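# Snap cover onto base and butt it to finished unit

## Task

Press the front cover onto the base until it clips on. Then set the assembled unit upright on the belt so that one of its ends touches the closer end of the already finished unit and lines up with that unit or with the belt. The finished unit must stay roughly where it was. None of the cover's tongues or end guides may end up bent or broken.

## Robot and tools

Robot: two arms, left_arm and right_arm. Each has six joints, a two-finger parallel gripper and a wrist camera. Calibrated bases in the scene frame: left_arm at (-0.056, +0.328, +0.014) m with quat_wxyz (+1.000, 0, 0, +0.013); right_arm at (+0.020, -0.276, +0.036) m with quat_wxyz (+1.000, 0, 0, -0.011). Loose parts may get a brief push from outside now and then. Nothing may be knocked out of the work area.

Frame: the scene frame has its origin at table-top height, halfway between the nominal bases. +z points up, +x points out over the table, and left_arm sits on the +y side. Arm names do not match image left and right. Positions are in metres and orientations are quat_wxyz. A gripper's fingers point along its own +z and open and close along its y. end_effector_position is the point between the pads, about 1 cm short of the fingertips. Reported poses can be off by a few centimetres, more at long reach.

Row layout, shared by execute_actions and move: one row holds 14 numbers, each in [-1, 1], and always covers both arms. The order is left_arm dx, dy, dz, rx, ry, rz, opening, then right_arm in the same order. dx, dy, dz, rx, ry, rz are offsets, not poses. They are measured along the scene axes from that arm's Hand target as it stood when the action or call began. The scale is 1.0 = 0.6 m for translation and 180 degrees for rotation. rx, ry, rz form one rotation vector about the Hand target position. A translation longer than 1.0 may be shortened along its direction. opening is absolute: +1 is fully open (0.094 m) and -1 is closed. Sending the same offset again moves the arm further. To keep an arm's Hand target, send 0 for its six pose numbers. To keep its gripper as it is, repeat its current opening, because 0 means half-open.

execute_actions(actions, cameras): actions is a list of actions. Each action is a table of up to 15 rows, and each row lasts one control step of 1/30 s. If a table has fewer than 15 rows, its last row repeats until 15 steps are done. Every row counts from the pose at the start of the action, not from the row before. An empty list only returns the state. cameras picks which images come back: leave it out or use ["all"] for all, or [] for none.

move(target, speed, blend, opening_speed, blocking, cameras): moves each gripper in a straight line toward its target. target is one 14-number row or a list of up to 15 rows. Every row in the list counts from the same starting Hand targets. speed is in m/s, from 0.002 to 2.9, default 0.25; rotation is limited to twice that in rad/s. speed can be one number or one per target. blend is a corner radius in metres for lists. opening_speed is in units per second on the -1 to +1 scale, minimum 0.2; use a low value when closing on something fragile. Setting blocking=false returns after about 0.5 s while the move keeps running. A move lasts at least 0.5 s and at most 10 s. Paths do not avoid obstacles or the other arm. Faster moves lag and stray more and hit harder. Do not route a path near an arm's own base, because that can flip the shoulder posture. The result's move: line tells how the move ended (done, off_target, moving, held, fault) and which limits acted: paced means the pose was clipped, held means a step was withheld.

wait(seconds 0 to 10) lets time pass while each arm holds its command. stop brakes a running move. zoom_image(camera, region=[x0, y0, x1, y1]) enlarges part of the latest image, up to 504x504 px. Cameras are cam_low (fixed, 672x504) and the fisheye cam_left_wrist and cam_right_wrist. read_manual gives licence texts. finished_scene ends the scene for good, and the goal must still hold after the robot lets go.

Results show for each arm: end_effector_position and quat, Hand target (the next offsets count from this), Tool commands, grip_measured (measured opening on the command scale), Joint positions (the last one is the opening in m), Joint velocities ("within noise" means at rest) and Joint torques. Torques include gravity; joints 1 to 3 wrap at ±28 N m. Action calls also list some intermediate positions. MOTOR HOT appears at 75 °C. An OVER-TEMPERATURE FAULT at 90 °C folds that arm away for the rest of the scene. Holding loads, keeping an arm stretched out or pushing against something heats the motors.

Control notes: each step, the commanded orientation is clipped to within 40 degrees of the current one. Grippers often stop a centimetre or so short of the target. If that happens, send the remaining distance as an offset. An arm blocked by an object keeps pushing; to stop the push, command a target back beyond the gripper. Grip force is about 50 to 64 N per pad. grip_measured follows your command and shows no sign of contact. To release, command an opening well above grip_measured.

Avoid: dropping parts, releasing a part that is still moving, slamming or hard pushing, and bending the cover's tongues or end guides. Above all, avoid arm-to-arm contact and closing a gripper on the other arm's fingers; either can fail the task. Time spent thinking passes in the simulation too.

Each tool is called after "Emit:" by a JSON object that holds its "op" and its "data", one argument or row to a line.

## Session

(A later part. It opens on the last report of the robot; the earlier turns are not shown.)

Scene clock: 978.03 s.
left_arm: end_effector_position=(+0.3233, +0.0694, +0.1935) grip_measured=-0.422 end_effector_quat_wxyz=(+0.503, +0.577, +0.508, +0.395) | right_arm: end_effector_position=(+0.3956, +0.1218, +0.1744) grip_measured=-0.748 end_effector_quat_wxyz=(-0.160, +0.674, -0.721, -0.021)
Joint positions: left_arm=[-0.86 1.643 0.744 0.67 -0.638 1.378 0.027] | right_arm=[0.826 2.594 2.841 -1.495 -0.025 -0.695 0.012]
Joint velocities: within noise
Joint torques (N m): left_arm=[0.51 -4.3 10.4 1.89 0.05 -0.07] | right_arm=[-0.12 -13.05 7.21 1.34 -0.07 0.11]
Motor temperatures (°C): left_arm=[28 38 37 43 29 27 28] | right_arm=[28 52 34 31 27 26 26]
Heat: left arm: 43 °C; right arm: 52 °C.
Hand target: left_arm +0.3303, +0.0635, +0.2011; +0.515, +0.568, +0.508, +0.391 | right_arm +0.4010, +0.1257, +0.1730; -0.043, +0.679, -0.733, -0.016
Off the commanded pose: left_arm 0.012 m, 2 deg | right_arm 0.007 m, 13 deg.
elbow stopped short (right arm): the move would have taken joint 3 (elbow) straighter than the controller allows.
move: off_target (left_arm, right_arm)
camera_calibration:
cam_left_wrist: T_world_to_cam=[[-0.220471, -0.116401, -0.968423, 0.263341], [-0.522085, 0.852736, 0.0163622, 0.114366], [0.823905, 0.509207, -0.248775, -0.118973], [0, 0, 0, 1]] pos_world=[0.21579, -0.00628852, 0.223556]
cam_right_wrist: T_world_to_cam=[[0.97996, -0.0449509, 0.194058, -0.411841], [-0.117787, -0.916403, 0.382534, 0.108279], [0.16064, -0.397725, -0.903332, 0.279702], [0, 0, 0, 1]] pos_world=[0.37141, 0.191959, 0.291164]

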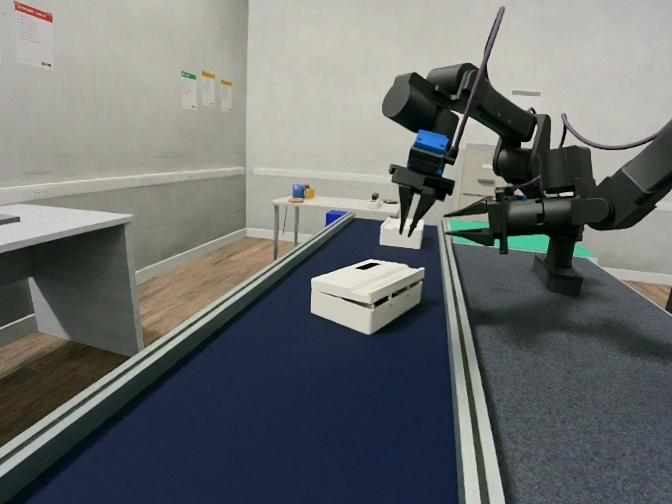

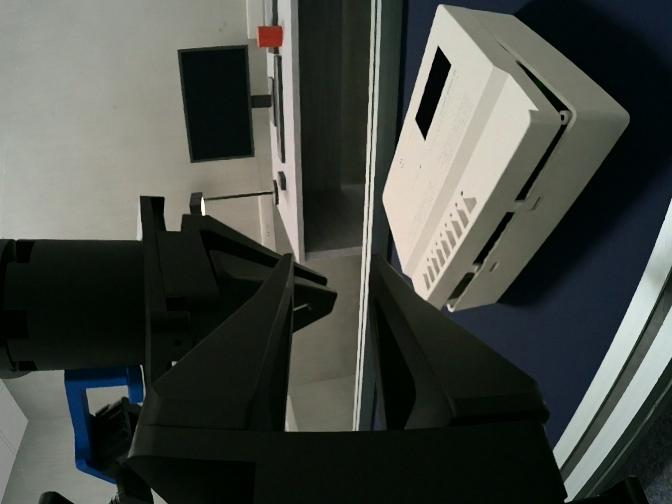

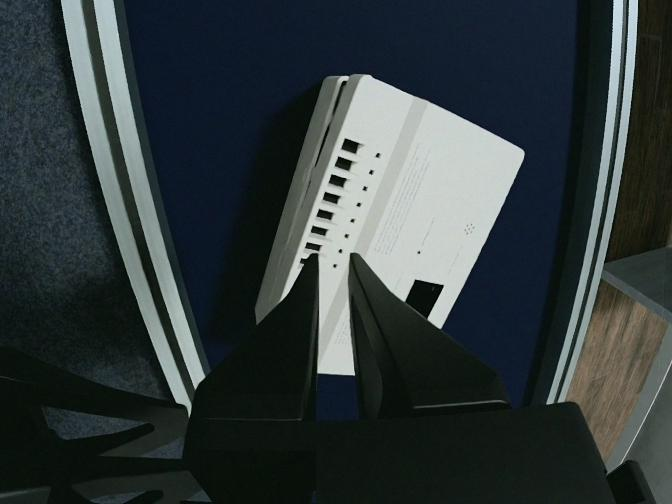

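Emit:
{"op": "move", "data": {
  "target": [
    [-0.1,0.03,0,0,0,0,-0.42,0.0,0,0,0,0,0,-0.85],
    [-0.1,0.03,0,0,0,0,-0.42,0.04,-0.012,-0.14,0,0,0,-0.85],
    [-0.1,0.03,0,0,0,0,-0.42,0.02,-0.03,-0.27,0,0,0,-0.85]
  ],
  "speed": [0.15,0.12,0.05]
}}

Emit:
{"op": "zoom_image", "data": {
  "camera": "cam_left_wrist",
  "region": [380, 0, 640, 280]
}}

Scene clock: 1003.37 s.
left_arm: end_effector_position=(+0.2752, +0.0778, +0.1979) grip_measured=-0.422 end_effector_quat_wxyz=(+0.510, +0.575, +0.504, +0.395) | right_arm: end_effector_position=(+0.4208, +0.1162, +0.0922) grip_measured=-0.848 end_effector_quat_wxyz=(-0.115, +0.674, -0.729, -0.015)
Joint positions: left_arm=[-0.968 1.491 0.603 0.659 -0.736 1.355 0.027] | right_arm=[0.786 2.76 2.848 -1.427 -0.025 -0.725 0.007]
Joint velocities: within noise
Joint torques (N m): left_arm=[-0.54 -6.54 5.75 1.66 -0.15 -0.17] | right_arm=[-0.16 -7.64 1.14 1.27 -0.1 -0.02]
Motor temperatures (°C): left_arm=[28 37 39 41 29 27 28] | right_arm=[28 54 37 31 27 26 26]
Heat: left arm: 41 °C; right arm: 54 °C.
Hand target: left_arm +0.2702, +0.0815, +0.2010; +0.515, +0.569, +0.508, +0.391 | right_arm +0.4132, +0.1077, +0.0112; -0.044, +0.679, -0.733, -0.016
Off the commanded pose: left_arm 0.007 m, 1 deg | right_arm 0.082 m, 8 deg.
elbow stopped short (right arm): the move would have taken joint 3 (elbow) straighter than the controller allows.
move: off_target (right_arm)
camera_calibration:
cam_left_wrist: T_world_to_cam=[[-0.208865, -0.122237, -0.970275, 0.255695], [-0.515298, 0.857006, 0.00295744, 0.0824717], [0.83117, 0.500599, -0.241987, -0.0852485], [0, 0, 0, 1]] pos_world=[0.166759, 0.00325195, 0.227221]
cam_right_wrist: T_world_to_cam=[[0.989243, -0.0437336, 0.139593, -0.419912], [-0.102957, -0.886042, 0.452028, 0.121429], [0.103917, -0.461538, -0.881013, 0.228396], [0, 0, 0, 1]] pos_world=[0.404163, 0.19464, 0.204947]

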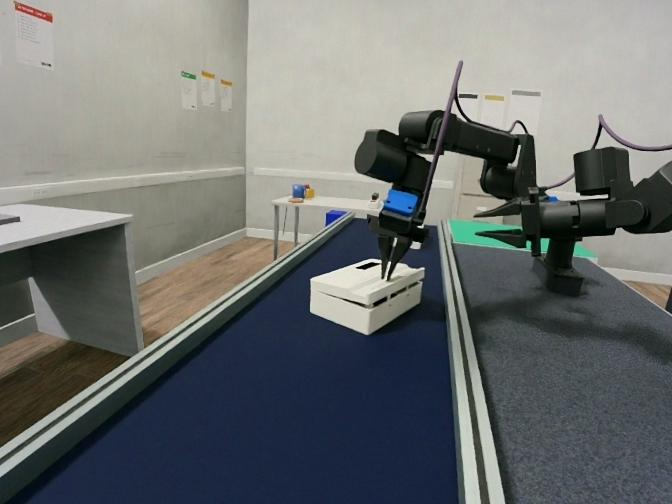

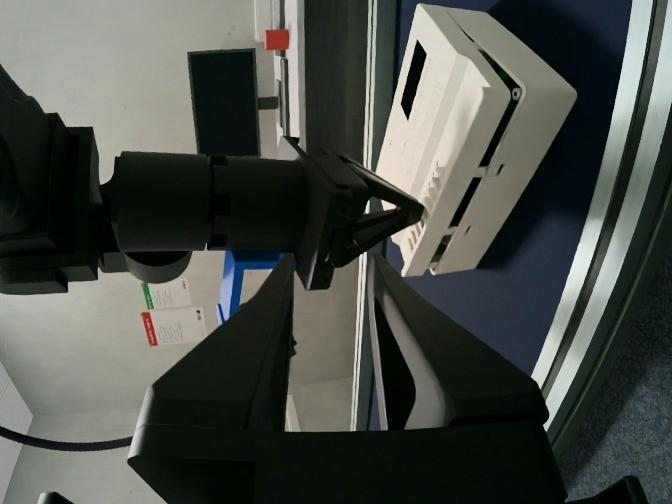

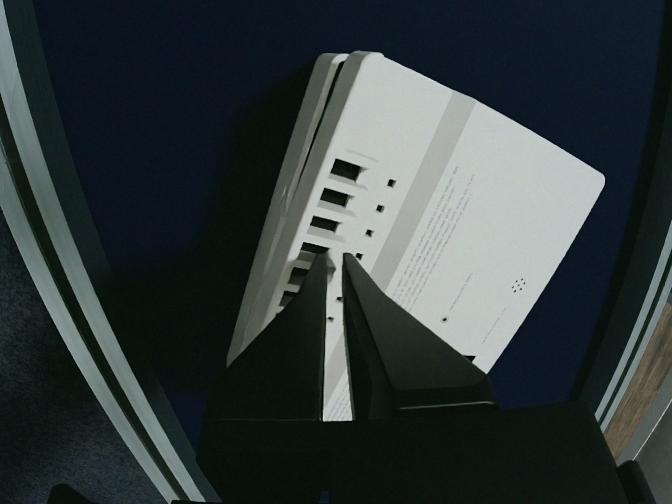

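Scaled by 1.800 from the camera's 672x504 image, which has a finer 960x720 frame.

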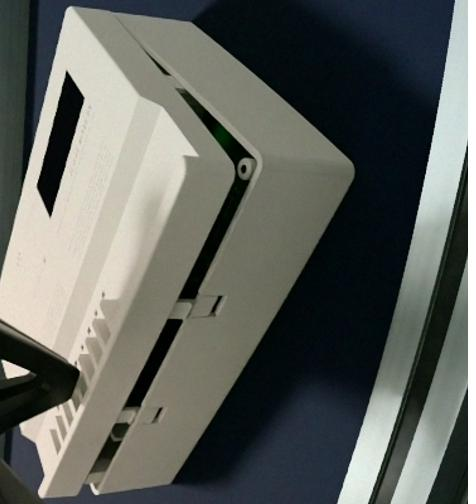

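Emit:
{"op": "zoom_image", "data": {
  "camera": "cam_left_wrist",
  "region": [440, 130, 520, 250]
}}

Emit:
{"op": "zoom_image", "data": {
  "camera": "cam_right_wrist",
  "region": [220, 40, 420, 240]
}}

Scaled by 4.200 from the camera's 672x504 image, which has a finer 960x720 frame.

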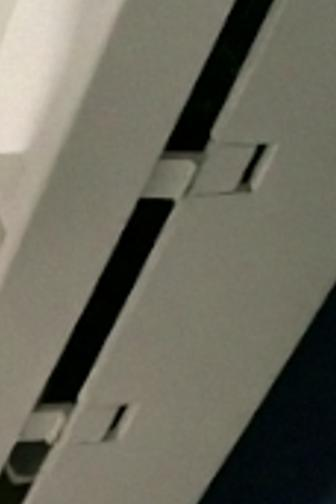

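Scaled by 2.520 from the camera's 672x504 image, which has a finer 960x720 frame.

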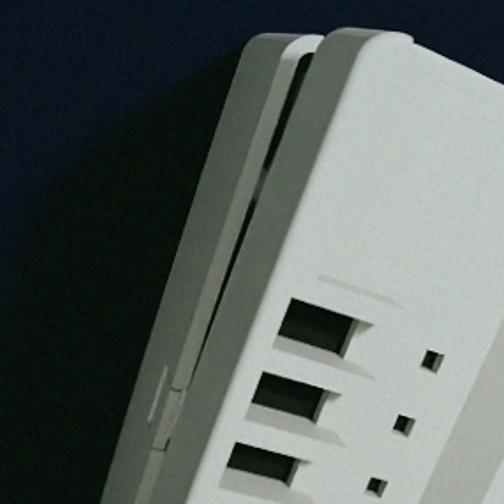

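Emit:
{"op": "zoom_image", "data": {
  "camera": "cam_low",
  "region": [300, 250, 435, 340]
}}

Scaled by 3.733 from the camera's 672x504 image, which has a finer 960x720 frame.

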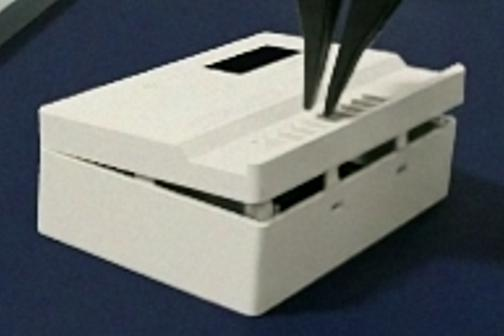

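Emit:
{"op": "zoom_image", "data": {
  "camera": "cam_low",
  "region": [300, 260, 380, 320]
}}

Emit:
{"op": "move", "data": {
  "target": [
    [0,0,0,0,0,0,-0.42,0.0,0.02,0.2,0,0,0,-0.85],
    [0,0,0,0,0,0,-0.42,0.0,-0.2,0.25,0,0,0,-0.85]
  ],
  "speed": [0.15,0.2]
}}

Emit:
{"op": "zoom_image", "data": {
  "camera": "cam_low",
  "region": [300, 200, 440, 340]
}}

Emit:
{"op": "zoom_image", "data": {
  "camera": "cam_right_wrist",
  "region": [160, 0, 560, 300]
}}

Scaled by 6.300 from the camera's 672x504 image, which has a finer 960x720 frame.

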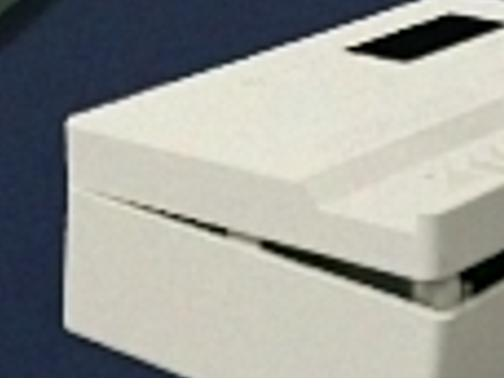

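Scene clock: 1029.93 s.
left_arm: end_effector_position=(+0.2752, +0.0779, +0.1979) grip_measured=-0.422 end_effector_quat_wxyz=(+0.510, +0.575, +0.504, +0.395) | right_arm: end_effector_position=(+0.4163, -0.0174, +0.1477) grip_measured=-0.848 end_effector_quat_wxyz=(-0.024, +0.674, -0.738, -0.008)
Joint positions: left_arm=[-0.968 1.491 0.603 0.659 -0.736 1.355 0.027] | right_arm=[0.589 2.425 2.459 -1.559 -0.023 -0.913 0.007]
Joint velocities: within noise
Joint torques (N m): left_arm=[-0.53 -6.53 5.74 1.66 -0.15 -0.16] | right_arm=[0.58 -16.32 4.45 0.75 -0.26 -0.05]
Motor temperatures (°C): left_arm=[28 37 37 42 29 27 28] | right_arm=[28 48 34 30 27 26 26]
Heat: left arm: 42 °C; right arm: 48 °C.
Hand target: left_arm +0.2702, +0.0815, +0.2010; +0.515, +0.569, +0.508, +0.391 | right_arm +0.4131, -0.0123, +0.1611; +0.043, -0.679, +0.733, +0.016
Off the commanded pose: left_arm 0.007 m, 1 deg | right_arm 0.015 m, 2 deg.
elbow stopped short (right arm): the move would have taken joint 3 (elbow) straighter than the controller allows.
move: off_target (right_arm)
camera_calibration:
cam_left_wrist: T_world_to_cam=[[-0.208874, -0.12223, -0.970274, 0.255708], [-0.515595, 0.856827, 0.00305573, 0.0824152], [0.830983, 0.500907, -0.24199, -0.0852674], [0, 0, 0, 1]] pos_world=[0.16676, 0.00335065, 0.227222]
cam_right_wrist: T_world_to_cam=[[0.998827, -0.0438152, 0.0206126, -0.415407], [-0.0476909, -0.816494, 0.57538, -0.0625779], [-0.00838031, -0.575688, -0.817626, 0.251564], [0, 0, 0, 1]] pos_world=[0.414043, 0.0755269, 0.250254]

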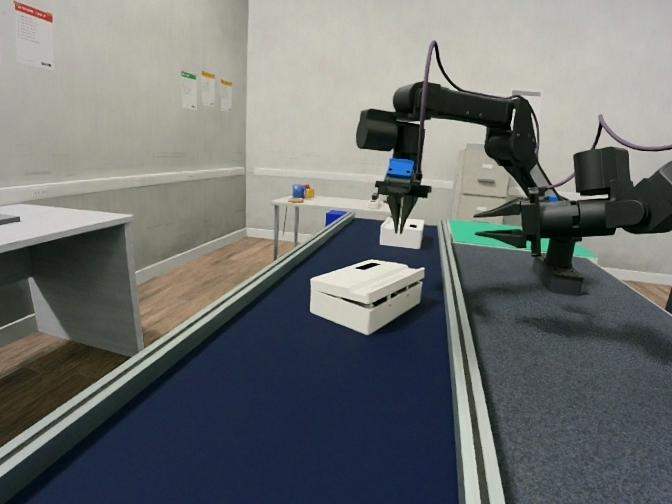

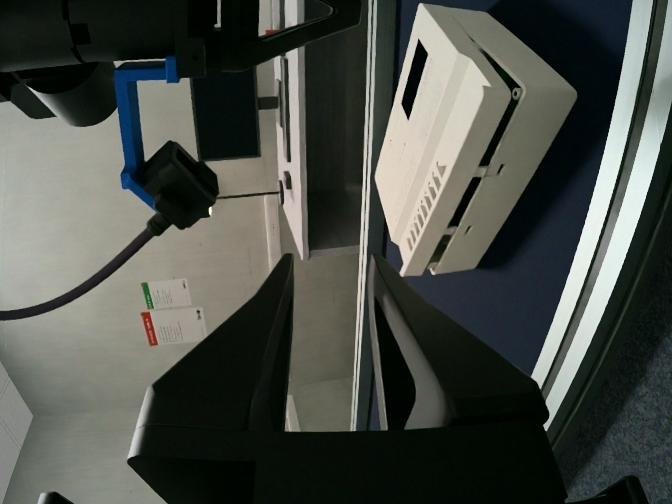

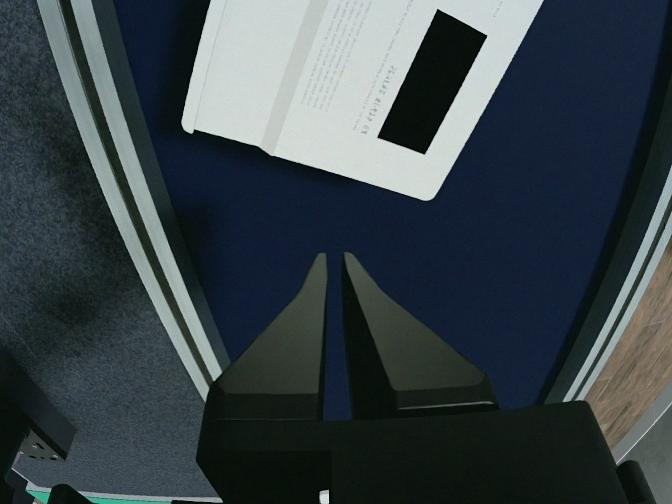

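Scaled by 3.600 from the camera's 672x504 image, which has a finer 960x720 frame.

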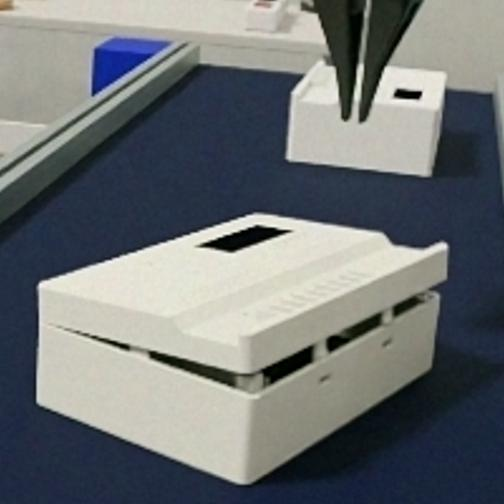

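Scaled by 1.260 from the camera's 672x504 image, which has a finer 960x720 frame.

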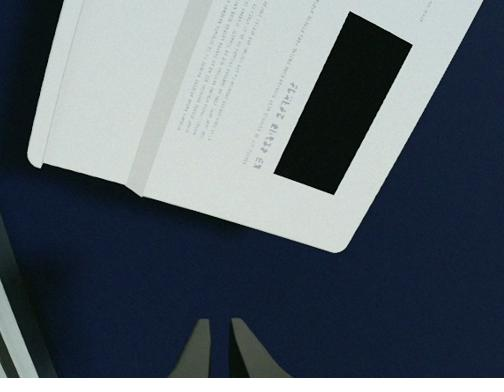

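Emit:
{"op": "move", "data": {
  "target": [-0.04,-0.02,-0.13,0,0,0,-0.42,0,0,0,0,0,0,-0.85],
  "speed": 0.2
}}

Emit:
{"op": "zoom_image", "data": {
  "camera": "cam_left_wrist",
  "region": [300, 0, 600, 280]
}}

Scene clock: 1042.73 s.
left_arm: end_effector_position=(+0.2487, +0.0677, +0.1290) grip_measured=-0.422 end_effector_quat_wxyz=(+0.518, +0.568, +0.506, +0.390) | right_arm: end_effector_position=(+0.4167, -0.0172, +0.1477) grip_measured=-0.848 end_effector_quat_wxyz=(-0.025, +0.675, -0.738, -0.007)
Joint positions: left_arm=[-1.071 1.753 0.463 1.05 -0.834 1.31 0.027] | right_arm=[0.589 2.425 2.459 -1.557 -0.023 -0.913 0.007]
Joint velocities: within noise
Joint torques (N m): left_arm=[-0.46 -3.75 4.19 1.83 -0.18 -0.07] | right_arm=[0.59 -16.31 4.42 0.74 -0.25 -0.04]
Motor temperatures (°C): left_arm=[28 37 37 42 29 27 28] | right_arm=[28 55 34 30 27 26 26]
Heat: left arm: 42 °C; right arm: 55 °C.
Hand target: left_arm +0.2463, +0.0694, +0.1231; +0.515, +0.569, +0.508, +0.391 | right_arm +0.4131, -0.0123, +0.1611; +0.043, -0.679, +0.733, +0.016
Off the commanded pose: left_arm 0.007 m, 0 deg | right_arm 0.015 m, 2 deg.
move: off_target (right_arm)
camera_calibration:
cam_left_wrist: T_world_to_cam=[[-0.204048, -0.143848, -0.968335, 0.181981], [-0.514642, 0.857197, -0.0188927, 0.0803204], [0.832771, 0.494491, -0.24894, -0.0739465], [0, 0, 0, 1]] pos_world=[0.14005, -0.00610693, 0.159328]
cam_right_wrist: T_world_to_cam=[[0.998825, -0.0430651, 0.0222426, -0.41606], [-0.0480232, -0.817109, 0.57448, -0.0621397], [-0.00656544, -0.574873, -0.818217, 0.251038], [0, 0, 0, 1]] pos_world=[0.414235, 0.0756224, 0.250356]

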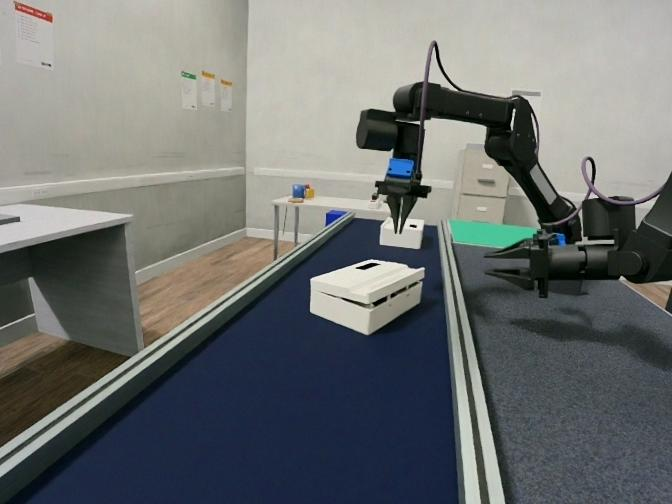

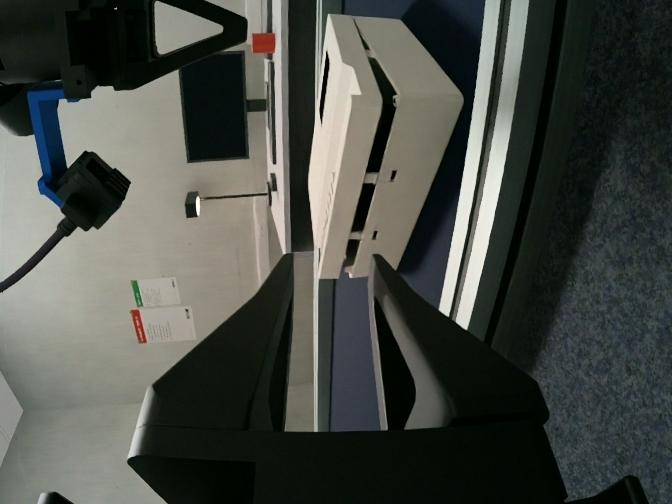

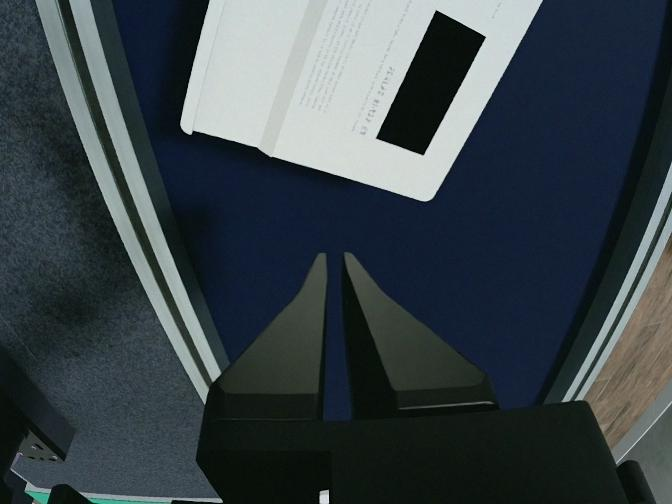

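Scaled by 1.680 from the camera's 672x504 image, which has a finer 960x720 frame.

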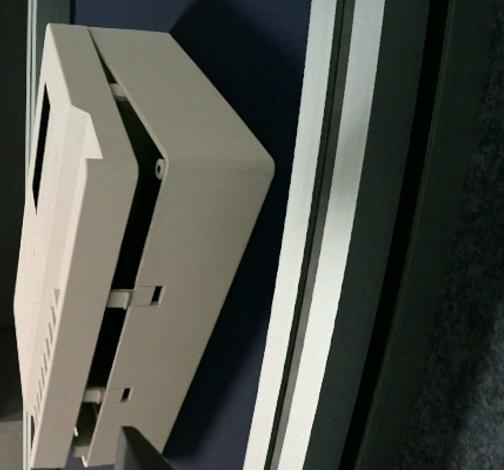

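Emit:
{"op": "zoom_image", "data": {
  "camera": "cam_left_wrist",
  "region": [340, 60, 440, 220]
}}

Emit:
{"op": "zoom_image", "data": {
  "camera": "cam_left_wrist",
  "region": [310, 150, 420, 290]
}}

Scaled by 3.150 from the camera's 672x504 image, which has a finer 960x720 frame.

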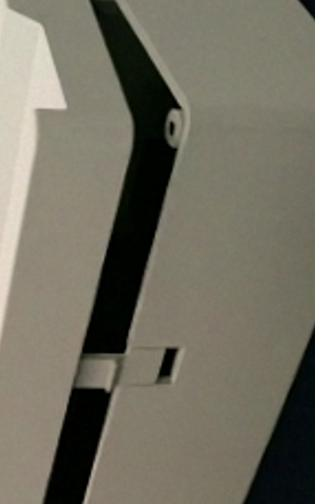

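Scaled by 3.600 from the camera's 672x504 image, which has a finer 960x720 frame.

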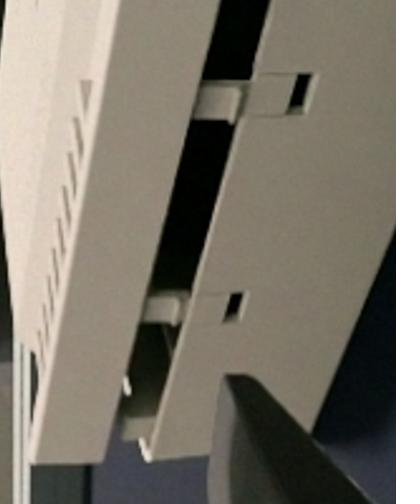

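Emit:
{"op": "move", "data": {
  "target": [
    [0,0,0,0,0,0,-0.42,-0.01,0.18,0.0,0,0,0,-0.85],
    [0,0,0,0,0,0,-0.42,-0.01,0.18,-0.11,0,0,0,-0.85],
    [0,0,0,0,0,0,-0.42,-0.04,0.13,-0.27,0,0,0,-0.85]
  ],
  "speed": [0.2,0.12,0.06]
}}

Emit:
{"op": "zoom_image", "data": {
  "camera": "cam_left_wrist",
  "region": [300, 0, 600, 280]
}}

Scene clock: 1059.67 s.
left_arm: end_effector_position=(+0.2487, +0.0679, +0.1292) grip_measured=-0.422 end_effector_quat_wxyz=(+0.518, +0.568, +0.506, +0.391) | right_arm: end_effector_position=(+0.4027, +0.0869, +0.0911) grip_measured=-0.848 end_effector_quat_wxyz=(-0.141, +0.675, -0.724, -0.021)
Joint positions: left_arm=[-1.071 1.753 0.463 1.051 -0.835 1.311 0.027] | right_arm=[0.764 2.354 2.068 -1.003 -0.043 -0.753 0.007]
Joint velocities: within noise
Joint torques (N m): left_arm=[-0.44 -3.74 4.18 1.85 -0.17 -0.07] | right_arm=[-0.68 -4.86 0.99 1.18 0.06 -0.03]
Motor temperatures (°C): left_arm=[28 37 37 41 29 27 28] | right_arm=[28 58 33 29 27 26 26]
Heat: left arm: 41 °C; right arm: 58 °C.
Hand target: left_arm +0.2463, +0.0695, +0.1231; +0.515, +0.568, +0.508, +0.391 | right_arm +0.3891, +0.0657, -0.0009; -0.043, +0.679, -0.733, -0.016
Off the commanded pose: left_arm 0.007 m, 0 deg | right_arm 0.095 m, 11 deg.
elbow stopped short (right arm): the move would have taken joint 3 (elbow) straighter than the controller allows.
move: off_target (right_arm)
camera_calibration:
cam_left_wrist: T_world_to_cam=[[-0.202997, -0.144205, -0.968502, 0.182083], [-0.515442, 0.856702, -0.0195225, 0.0805016], [0.832533, 0.495244, -0.248237, -0.0741024], [0, 0, 0, 1]] pos_world=[0.140149, -0.00600985, 0.159525]
cam_right_wrist: T_world_to_cam=[[0.985011, -0.0406415, 0.167638, -0.40422], [-0.107237, -0.905495, 0.410584, 0.101222], [0.135108, -0.422406, -0.896281, 0.201311], [0, 0, 0, 1]] pos_world=[0.381817, 0.160263, 0.206634]

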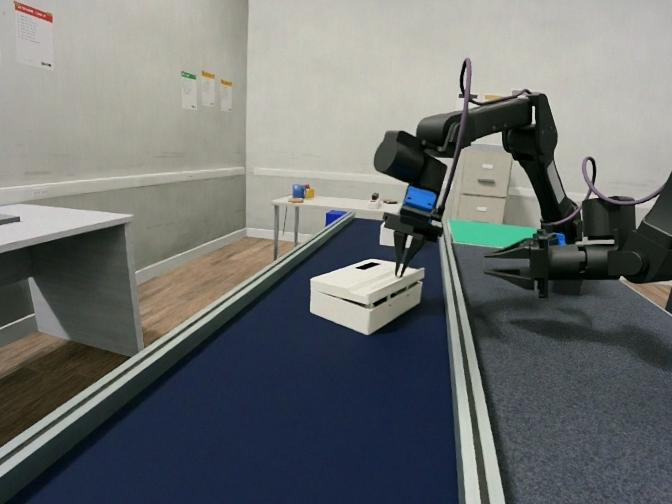

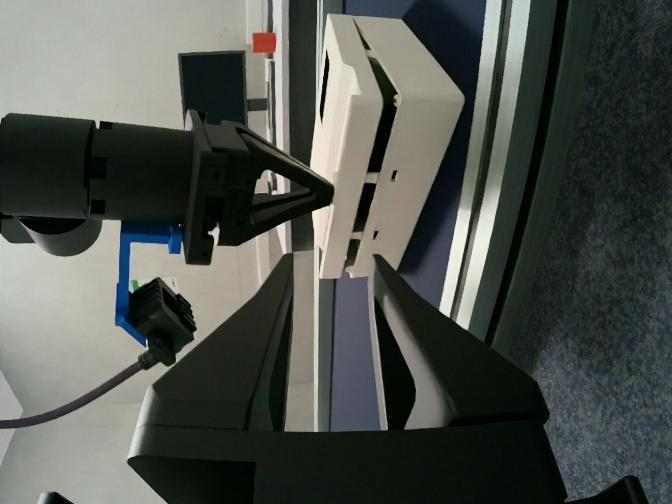

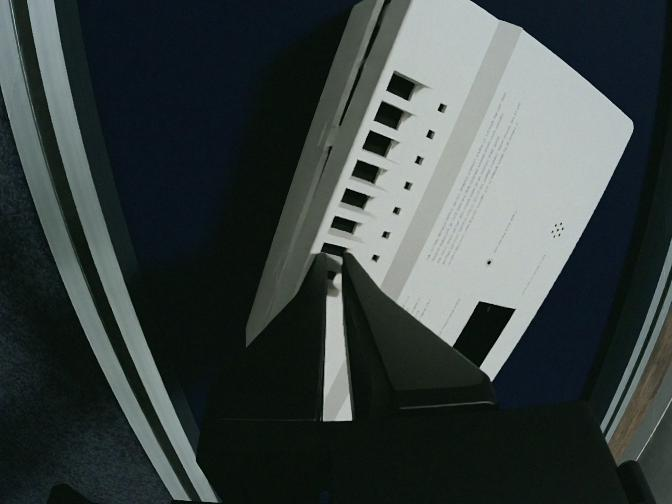

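Scaled by 1.680 from the camera's 672x504 image, which has a finer 960x720 frame.

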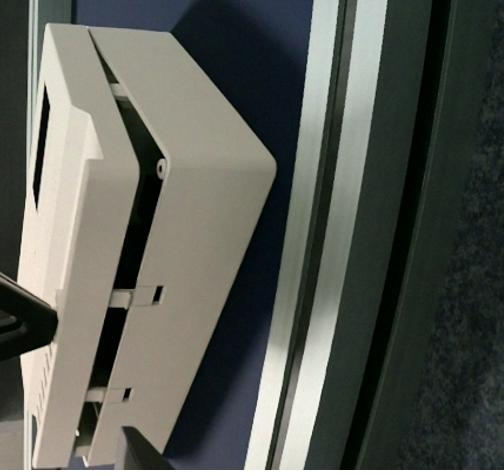

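Emit:
{"op": "move", "data": {
  "target": [0,0,0,0,0,0,-0.42,-0.025,-0.035,-0.13,0,0,0,-0.85],
  "speed": 0.08,
  "cameras": ["cam_left_wrist"]
}}

Emit:
{"op": "zoom_image", "data": {
  "camera": "cam_left_wrist",
  "region": [300, 0, 600, 280]
}}

Scene clock: 1072.57 s.
left_arm: end_effector_position=(+0.2487, +0.0679, +0.1292) grip_measured=-0.422 end_effector_quat_wxyz=(+0.518, +0.568, +0.506, +0.391) | right_arm: end_effector_position=(+0.4343, +0.1147, +0.0881) grip_measured=-0.849 end_effector_quat_wxyz=(-0.282, +0.661, -0.694, -0.024)
Joint positions: left_arm=[-1.071 1.753 0.463 1.051 -0.835 1.311 0.027] | right_arm=[0.757 2.269 1.791 -0.521 -0.059 -0.769 0.007]
Joint velocities: within noise
Joint torques (N m): left_arm=[-0.46 -3.71 4.16 1.85 -0.17 -0.08] | right_arm=[-0.91 -0.85 0.38 -0.53 0.16 0.01]
Motor temperatures (°C): left_arm=[28 37 36 41 29 27 28] | right_arm=[28 51 33 29 27 26 26]
Heat: left arm: 41 °C; right arm: 51 °C.
Hand target: left_arm +0.2463, +0.0695, +0.1231; +0.515, +0.568, +0.508, +0.391 | right_arm +0.3742, +0.0447, -0.0790; -0.043, +0.679, -0.733, -0.016
Off the commanded pose: left_arm 0.007 m, 0 deg | right_arm 0.191 m, 28 deg.
move: off_target (right_arm)
camera_calibration:
cam_left_wrist: T_world_to_cam=[[-0.202997, -0.144205, -0.968502, 0.182083], [-0.515442, 0.856702, -0.0195225, 0.0805016], [0.832533, 0.495244, -0.248237, -0.0741024], [0, 0, 0, 1]] pos_world=[0.140149, -0.00600985, 0.159525]
Images, in order (width x height): cam_left_wrist 672x504.

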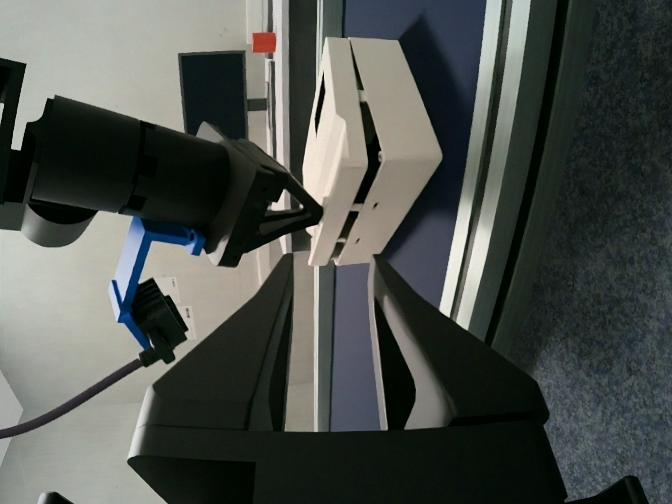

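Scaled by 1.680 from the camera's 672x504 image, which has a finer 960x720 frame.

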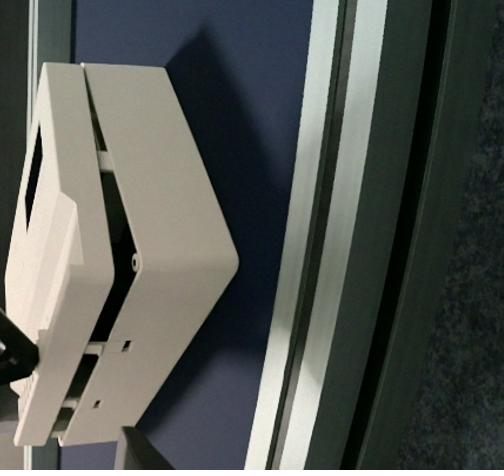

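Emit:
{"op": "move", "data": {
  "target": [0,0,0,0,0,0,-0.42,0.1,0.15,0.42,0,0,0,-0.85],
  "speed": 0.2
}}

Scene clock: 1106.37 s.
left_arm: end_effector_position=(+0.2487, +0.0679, +0.1292) grip_measured=-0.422 end_effector_quat_wxyz=(+0.518, +0.568, +0.506, +0.391) | right_arm: end_effector_position=(+0.4327, +0.1295, +0.1586) grip_measured=-0.849 end_effector_quat_wxyz=(-0.201, +0.666, -0.718, -0.018)
Joint positions: left_arm=[-1.071 1.753 0.463 1.051 -0.835 1.311 0.027] | right_arm=[0.788 2.65 2.852 -1.368 -0.027 -0.723 0.007]
Joint velocities: within noise
Joint torques (N m): left_arm=[-0.43 -3.75 4.15 1.85 -0.16 -0.08] | right_arm=[0.57 -16.08 6.65 1.52 -0.07 0.1]
Motor temperatures (°C): left_arm=[28 37 36 40 29 27 28] | right_arm=[28 44 32 29 27 26 26]
Heat: left arm: 40 °C; right arm: 44 °C.
Hand target: left_arm +0.2463, +0.0694, +0.1231; +0.515, +0.568, +0.508, +0.391 | right_arm +0.4342, +0.1347, +0.1732; -0.043, +0.678, -0.733, -0.016
Off the commanded pose: left_arm 0.007 m, 0 deg | right_arm 0.015 m, 18 deg.
elbow stopped short (right arm): the move would have taken joint 3 (elbow) straighter than the controller allows.
move: off_target (right_arm)
camera_calibration:
cam_left_wrist: T_world_to_cam=[[-0.202997, -0.144205, -0.968502, 0.182083], [-0.515442, 0.856702, -0.0195225, 0.0805016], [0.832533, 0.495244, -0.248237, -0.0741024], [0, 0, 0, 1]] pos_world=[0.140149, -0.00600985, 0.159525]
cam_right_wrist: T_world_to_cam=[[0.965096, -0.0673341, 0.253092, -0.44482], [-0.150288, -0.933821, 0.324642, 0.151216], [0.214483, -0.351348, -0.911346, 0.234596], [0, 0, 0, 1]] pos_world=[0.401703, 0.193682, 0.277287]

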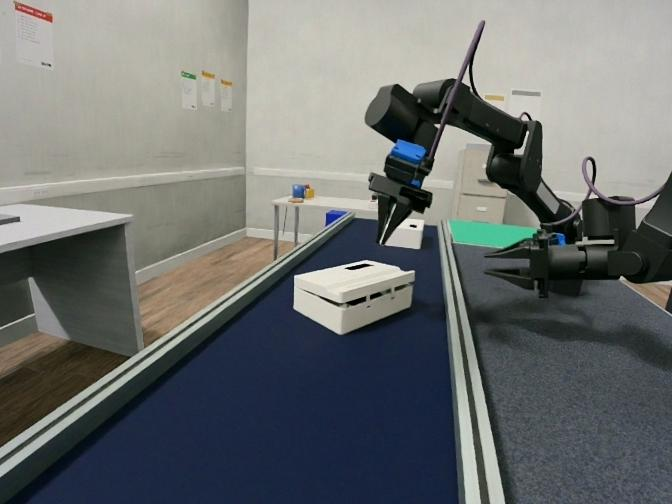

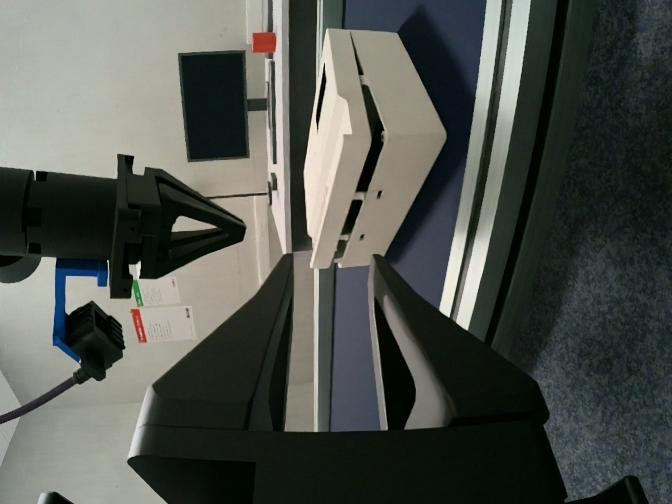

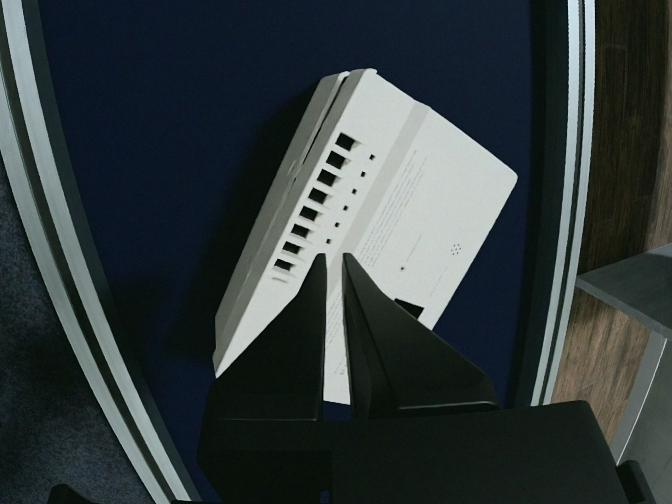

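Emit:
{"op": "move", "data": {
  "target": [
    [-0.05,0,0,0,0,0,-0.42,0.27,-0.10,0.0,0,0,0,-0.95],
    [-0.05,0,0,0,0,0,-0.42,0.27,-0.10,-0.185,0,0,0,-0.95]
  ],
  "speed": 0.2
}}

Scene clock: 1122.30 s.
left_arm: end_effector_position=(+0.2192, +0.0665, +0.1172) grip_measured=-0.422 end_effector_quat_wxyz=(+0.508, +0.578, +0.502, +0.395) | right_arm: end_effector_position=(+0.5963, +0.0692, +0.0691) grip_measured=-0.948 end_effector_quat_wxyz=(-0.312, +0.637, -0.703, +0.044)
Joint positions: left_arm=[-1.176 1.753 0.415 1.044 -0.935 1.278 0.027] | right_arm=[0.549 2.895 2.852 -0.889 -0.041 -0.932 0.002]
Joint velocities: within noise
Joint torques (N m): left_arm=[-0.51 -6.94 3.66 1.57 -0.21 -0.17] | right_arm=[0.75 -15.1 7.39 1.89 -0.09 0.02]
Motor temperatures (°C): left_arm=[28 37 36 40 29 27 28] | right_arm=[28 55 35 30 27 26 26]
Heat: left arm: 40 °C; right arm: 55 °C.
Hand target: left_arm +0.2162, +0.0694, +0.1230; +0.515, +0.569, +0.508, +0.391 | right_arm +0.5962, +0.0747, +0.0622; +0.044, -0.679, +0.733, +0.016
Off the commanded pose: left_arm 0.007 m, 2 deg | right_arm 0.009 m, 32 deg.
elbow stopped short (right arm): the move would have taken joint 3 (elbow) straighter than the controller allows.
move: off_target (right_arm)
camera_calibration:
cam_left_wrist: T_world_to_cam=[[-0.211259, -0.114778, -0.970668, 0.164289], [-0.51321, 0.858202, 0.0102168, 0.0622096], [0.831856, 0.500315, -0.240208, -0.0529253], [0, 0, 0, 1]] pos_world=[0.11066, -0.0080523, 0.146121]
cam_right_wrist: T_world_to_cam=[[0.869309, -0.139068, 0.474302, -0.537304], [-0.263177, -0.942495, 0.206011, 0.224617], [0.418378, -0.303912, -0.855919, -0.0319607], [0, 0, 0, 1]] pos_world=[0.539569, 0.127266, 0.181215]

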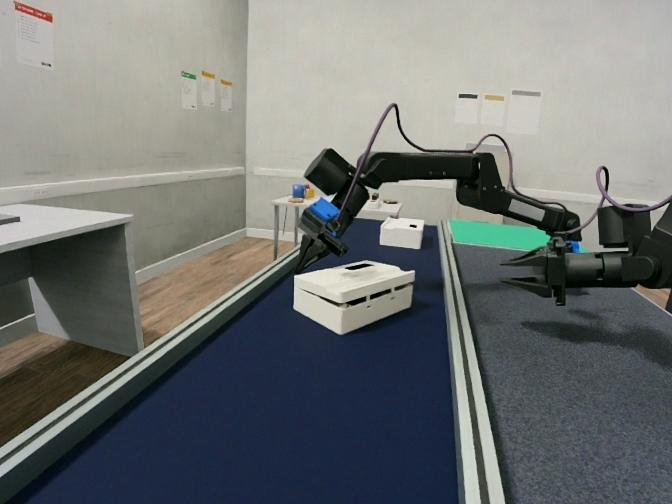

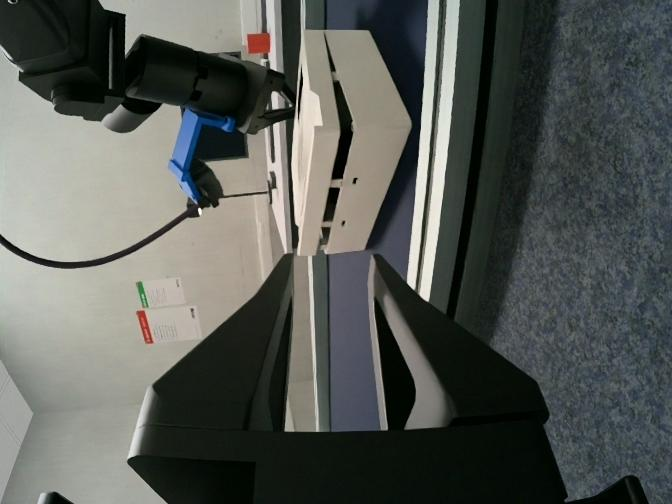

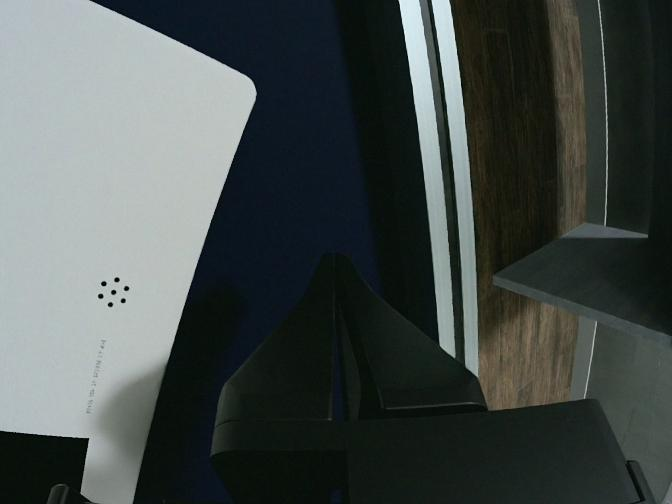

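Emit:
{"op": "move", "data": {
  "target": [
    [0,0,0,0,0,0,-0.42,0.0,0.065,-0.01,0,0,0,-0.95],
    [0,0,0,0,0,0,-0.42,-0.15,0.065,-0.01,0,0,0,-0.95]
  ],
  "speed": 0.08
}}

Scene clock: 1130.23 s.
left_arm: end_effector_position=(+0.2192, +0.0666, +0.1172) grip_measured=-0.422 end_effector_quat_wxyz=(+0.508, +0.578, +0.502, +0.396) | right_arm: end_effector_position=(+0.5150, +0.1132, +0.0429) grip_measured=-0.948 end_effector_quat_wxyz=(-0.219, +0.661, -0.718, +0.009)
Joint positions: left_arm=[-1.176 1.753 0.415 1.044 -0.936 1.278 0.027] | right_arm=[0.681 2.896 2.852 -1.086 -0.018 -0.825 0.002]
Joint velocities: within noise
Joint torques (N m): left_arm=[-0.54 -6.94 3.63 1.57 -0.21 -0.17] | right_arm=[0.61 -17.99 7.16 0.91 -0.18 0.07]
Motor temperatures (°C): left_arm=[28 38 36 41 29 27 28] | right_arm=[28 56 36 31 27 26 26]
Heat: left arm: 41 °C; right arm: 56 °C.
Hand target: left_arm +0.2162, +0.0694, +0.1230; +0.515, +0.569, +0.508, +0.391 | right_arm +0.5062, +0.1137, +0.0561; -0.043, +0.678, -0.733, -0.016
Off the commanded pose: left_arm 0.007 m, 2 deg | right_arm 0.016 m, 21 deg.
elbow stopped short (right arm): the move would have taken joint 3 (elbow) straighter than the controller allows.
move: off_target (right_arm)
camera_calibration:
cam_left_wrist: T_world_to_cam=[[-0.211214, -0.114864, -0.970667, 0.164316], [-0.513899, 0.857788, 0.0103159, 0.0622366], [0.831442, 0.501004, -0.240205, -0.0530069], [0, 0, 0, 1]] pos_world=[0.110761, -0.00795514, 0.146121]
cam_right_wrist: T_world_to_cam=[[0.946151, -0.0803342, 0.3136, -0.487508], [-0.186847, -0.926592, 0.326366, 0.20384], [0.264361, -0.367387, -0.891706, 0.0810078], [0, 0, 0, 1]] pos_world=[0.477928, 0.179474, 0.158591]

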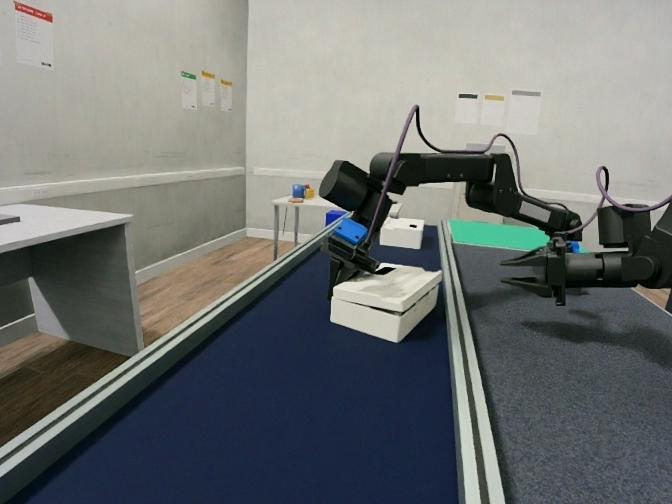

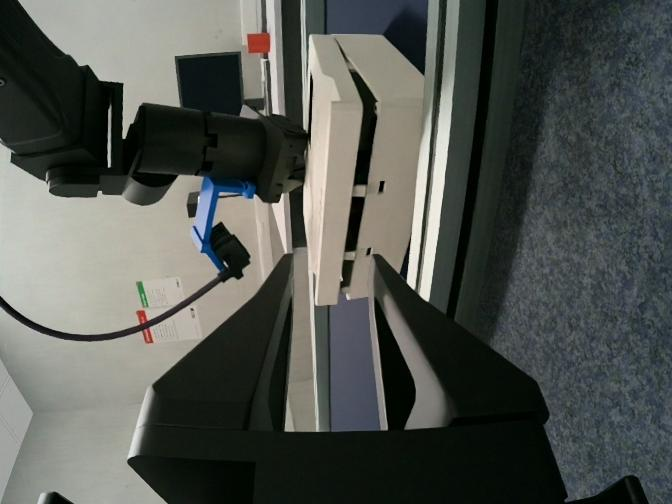

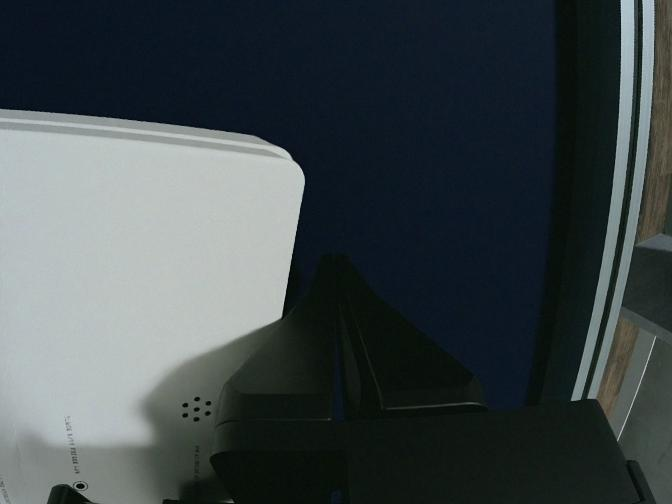

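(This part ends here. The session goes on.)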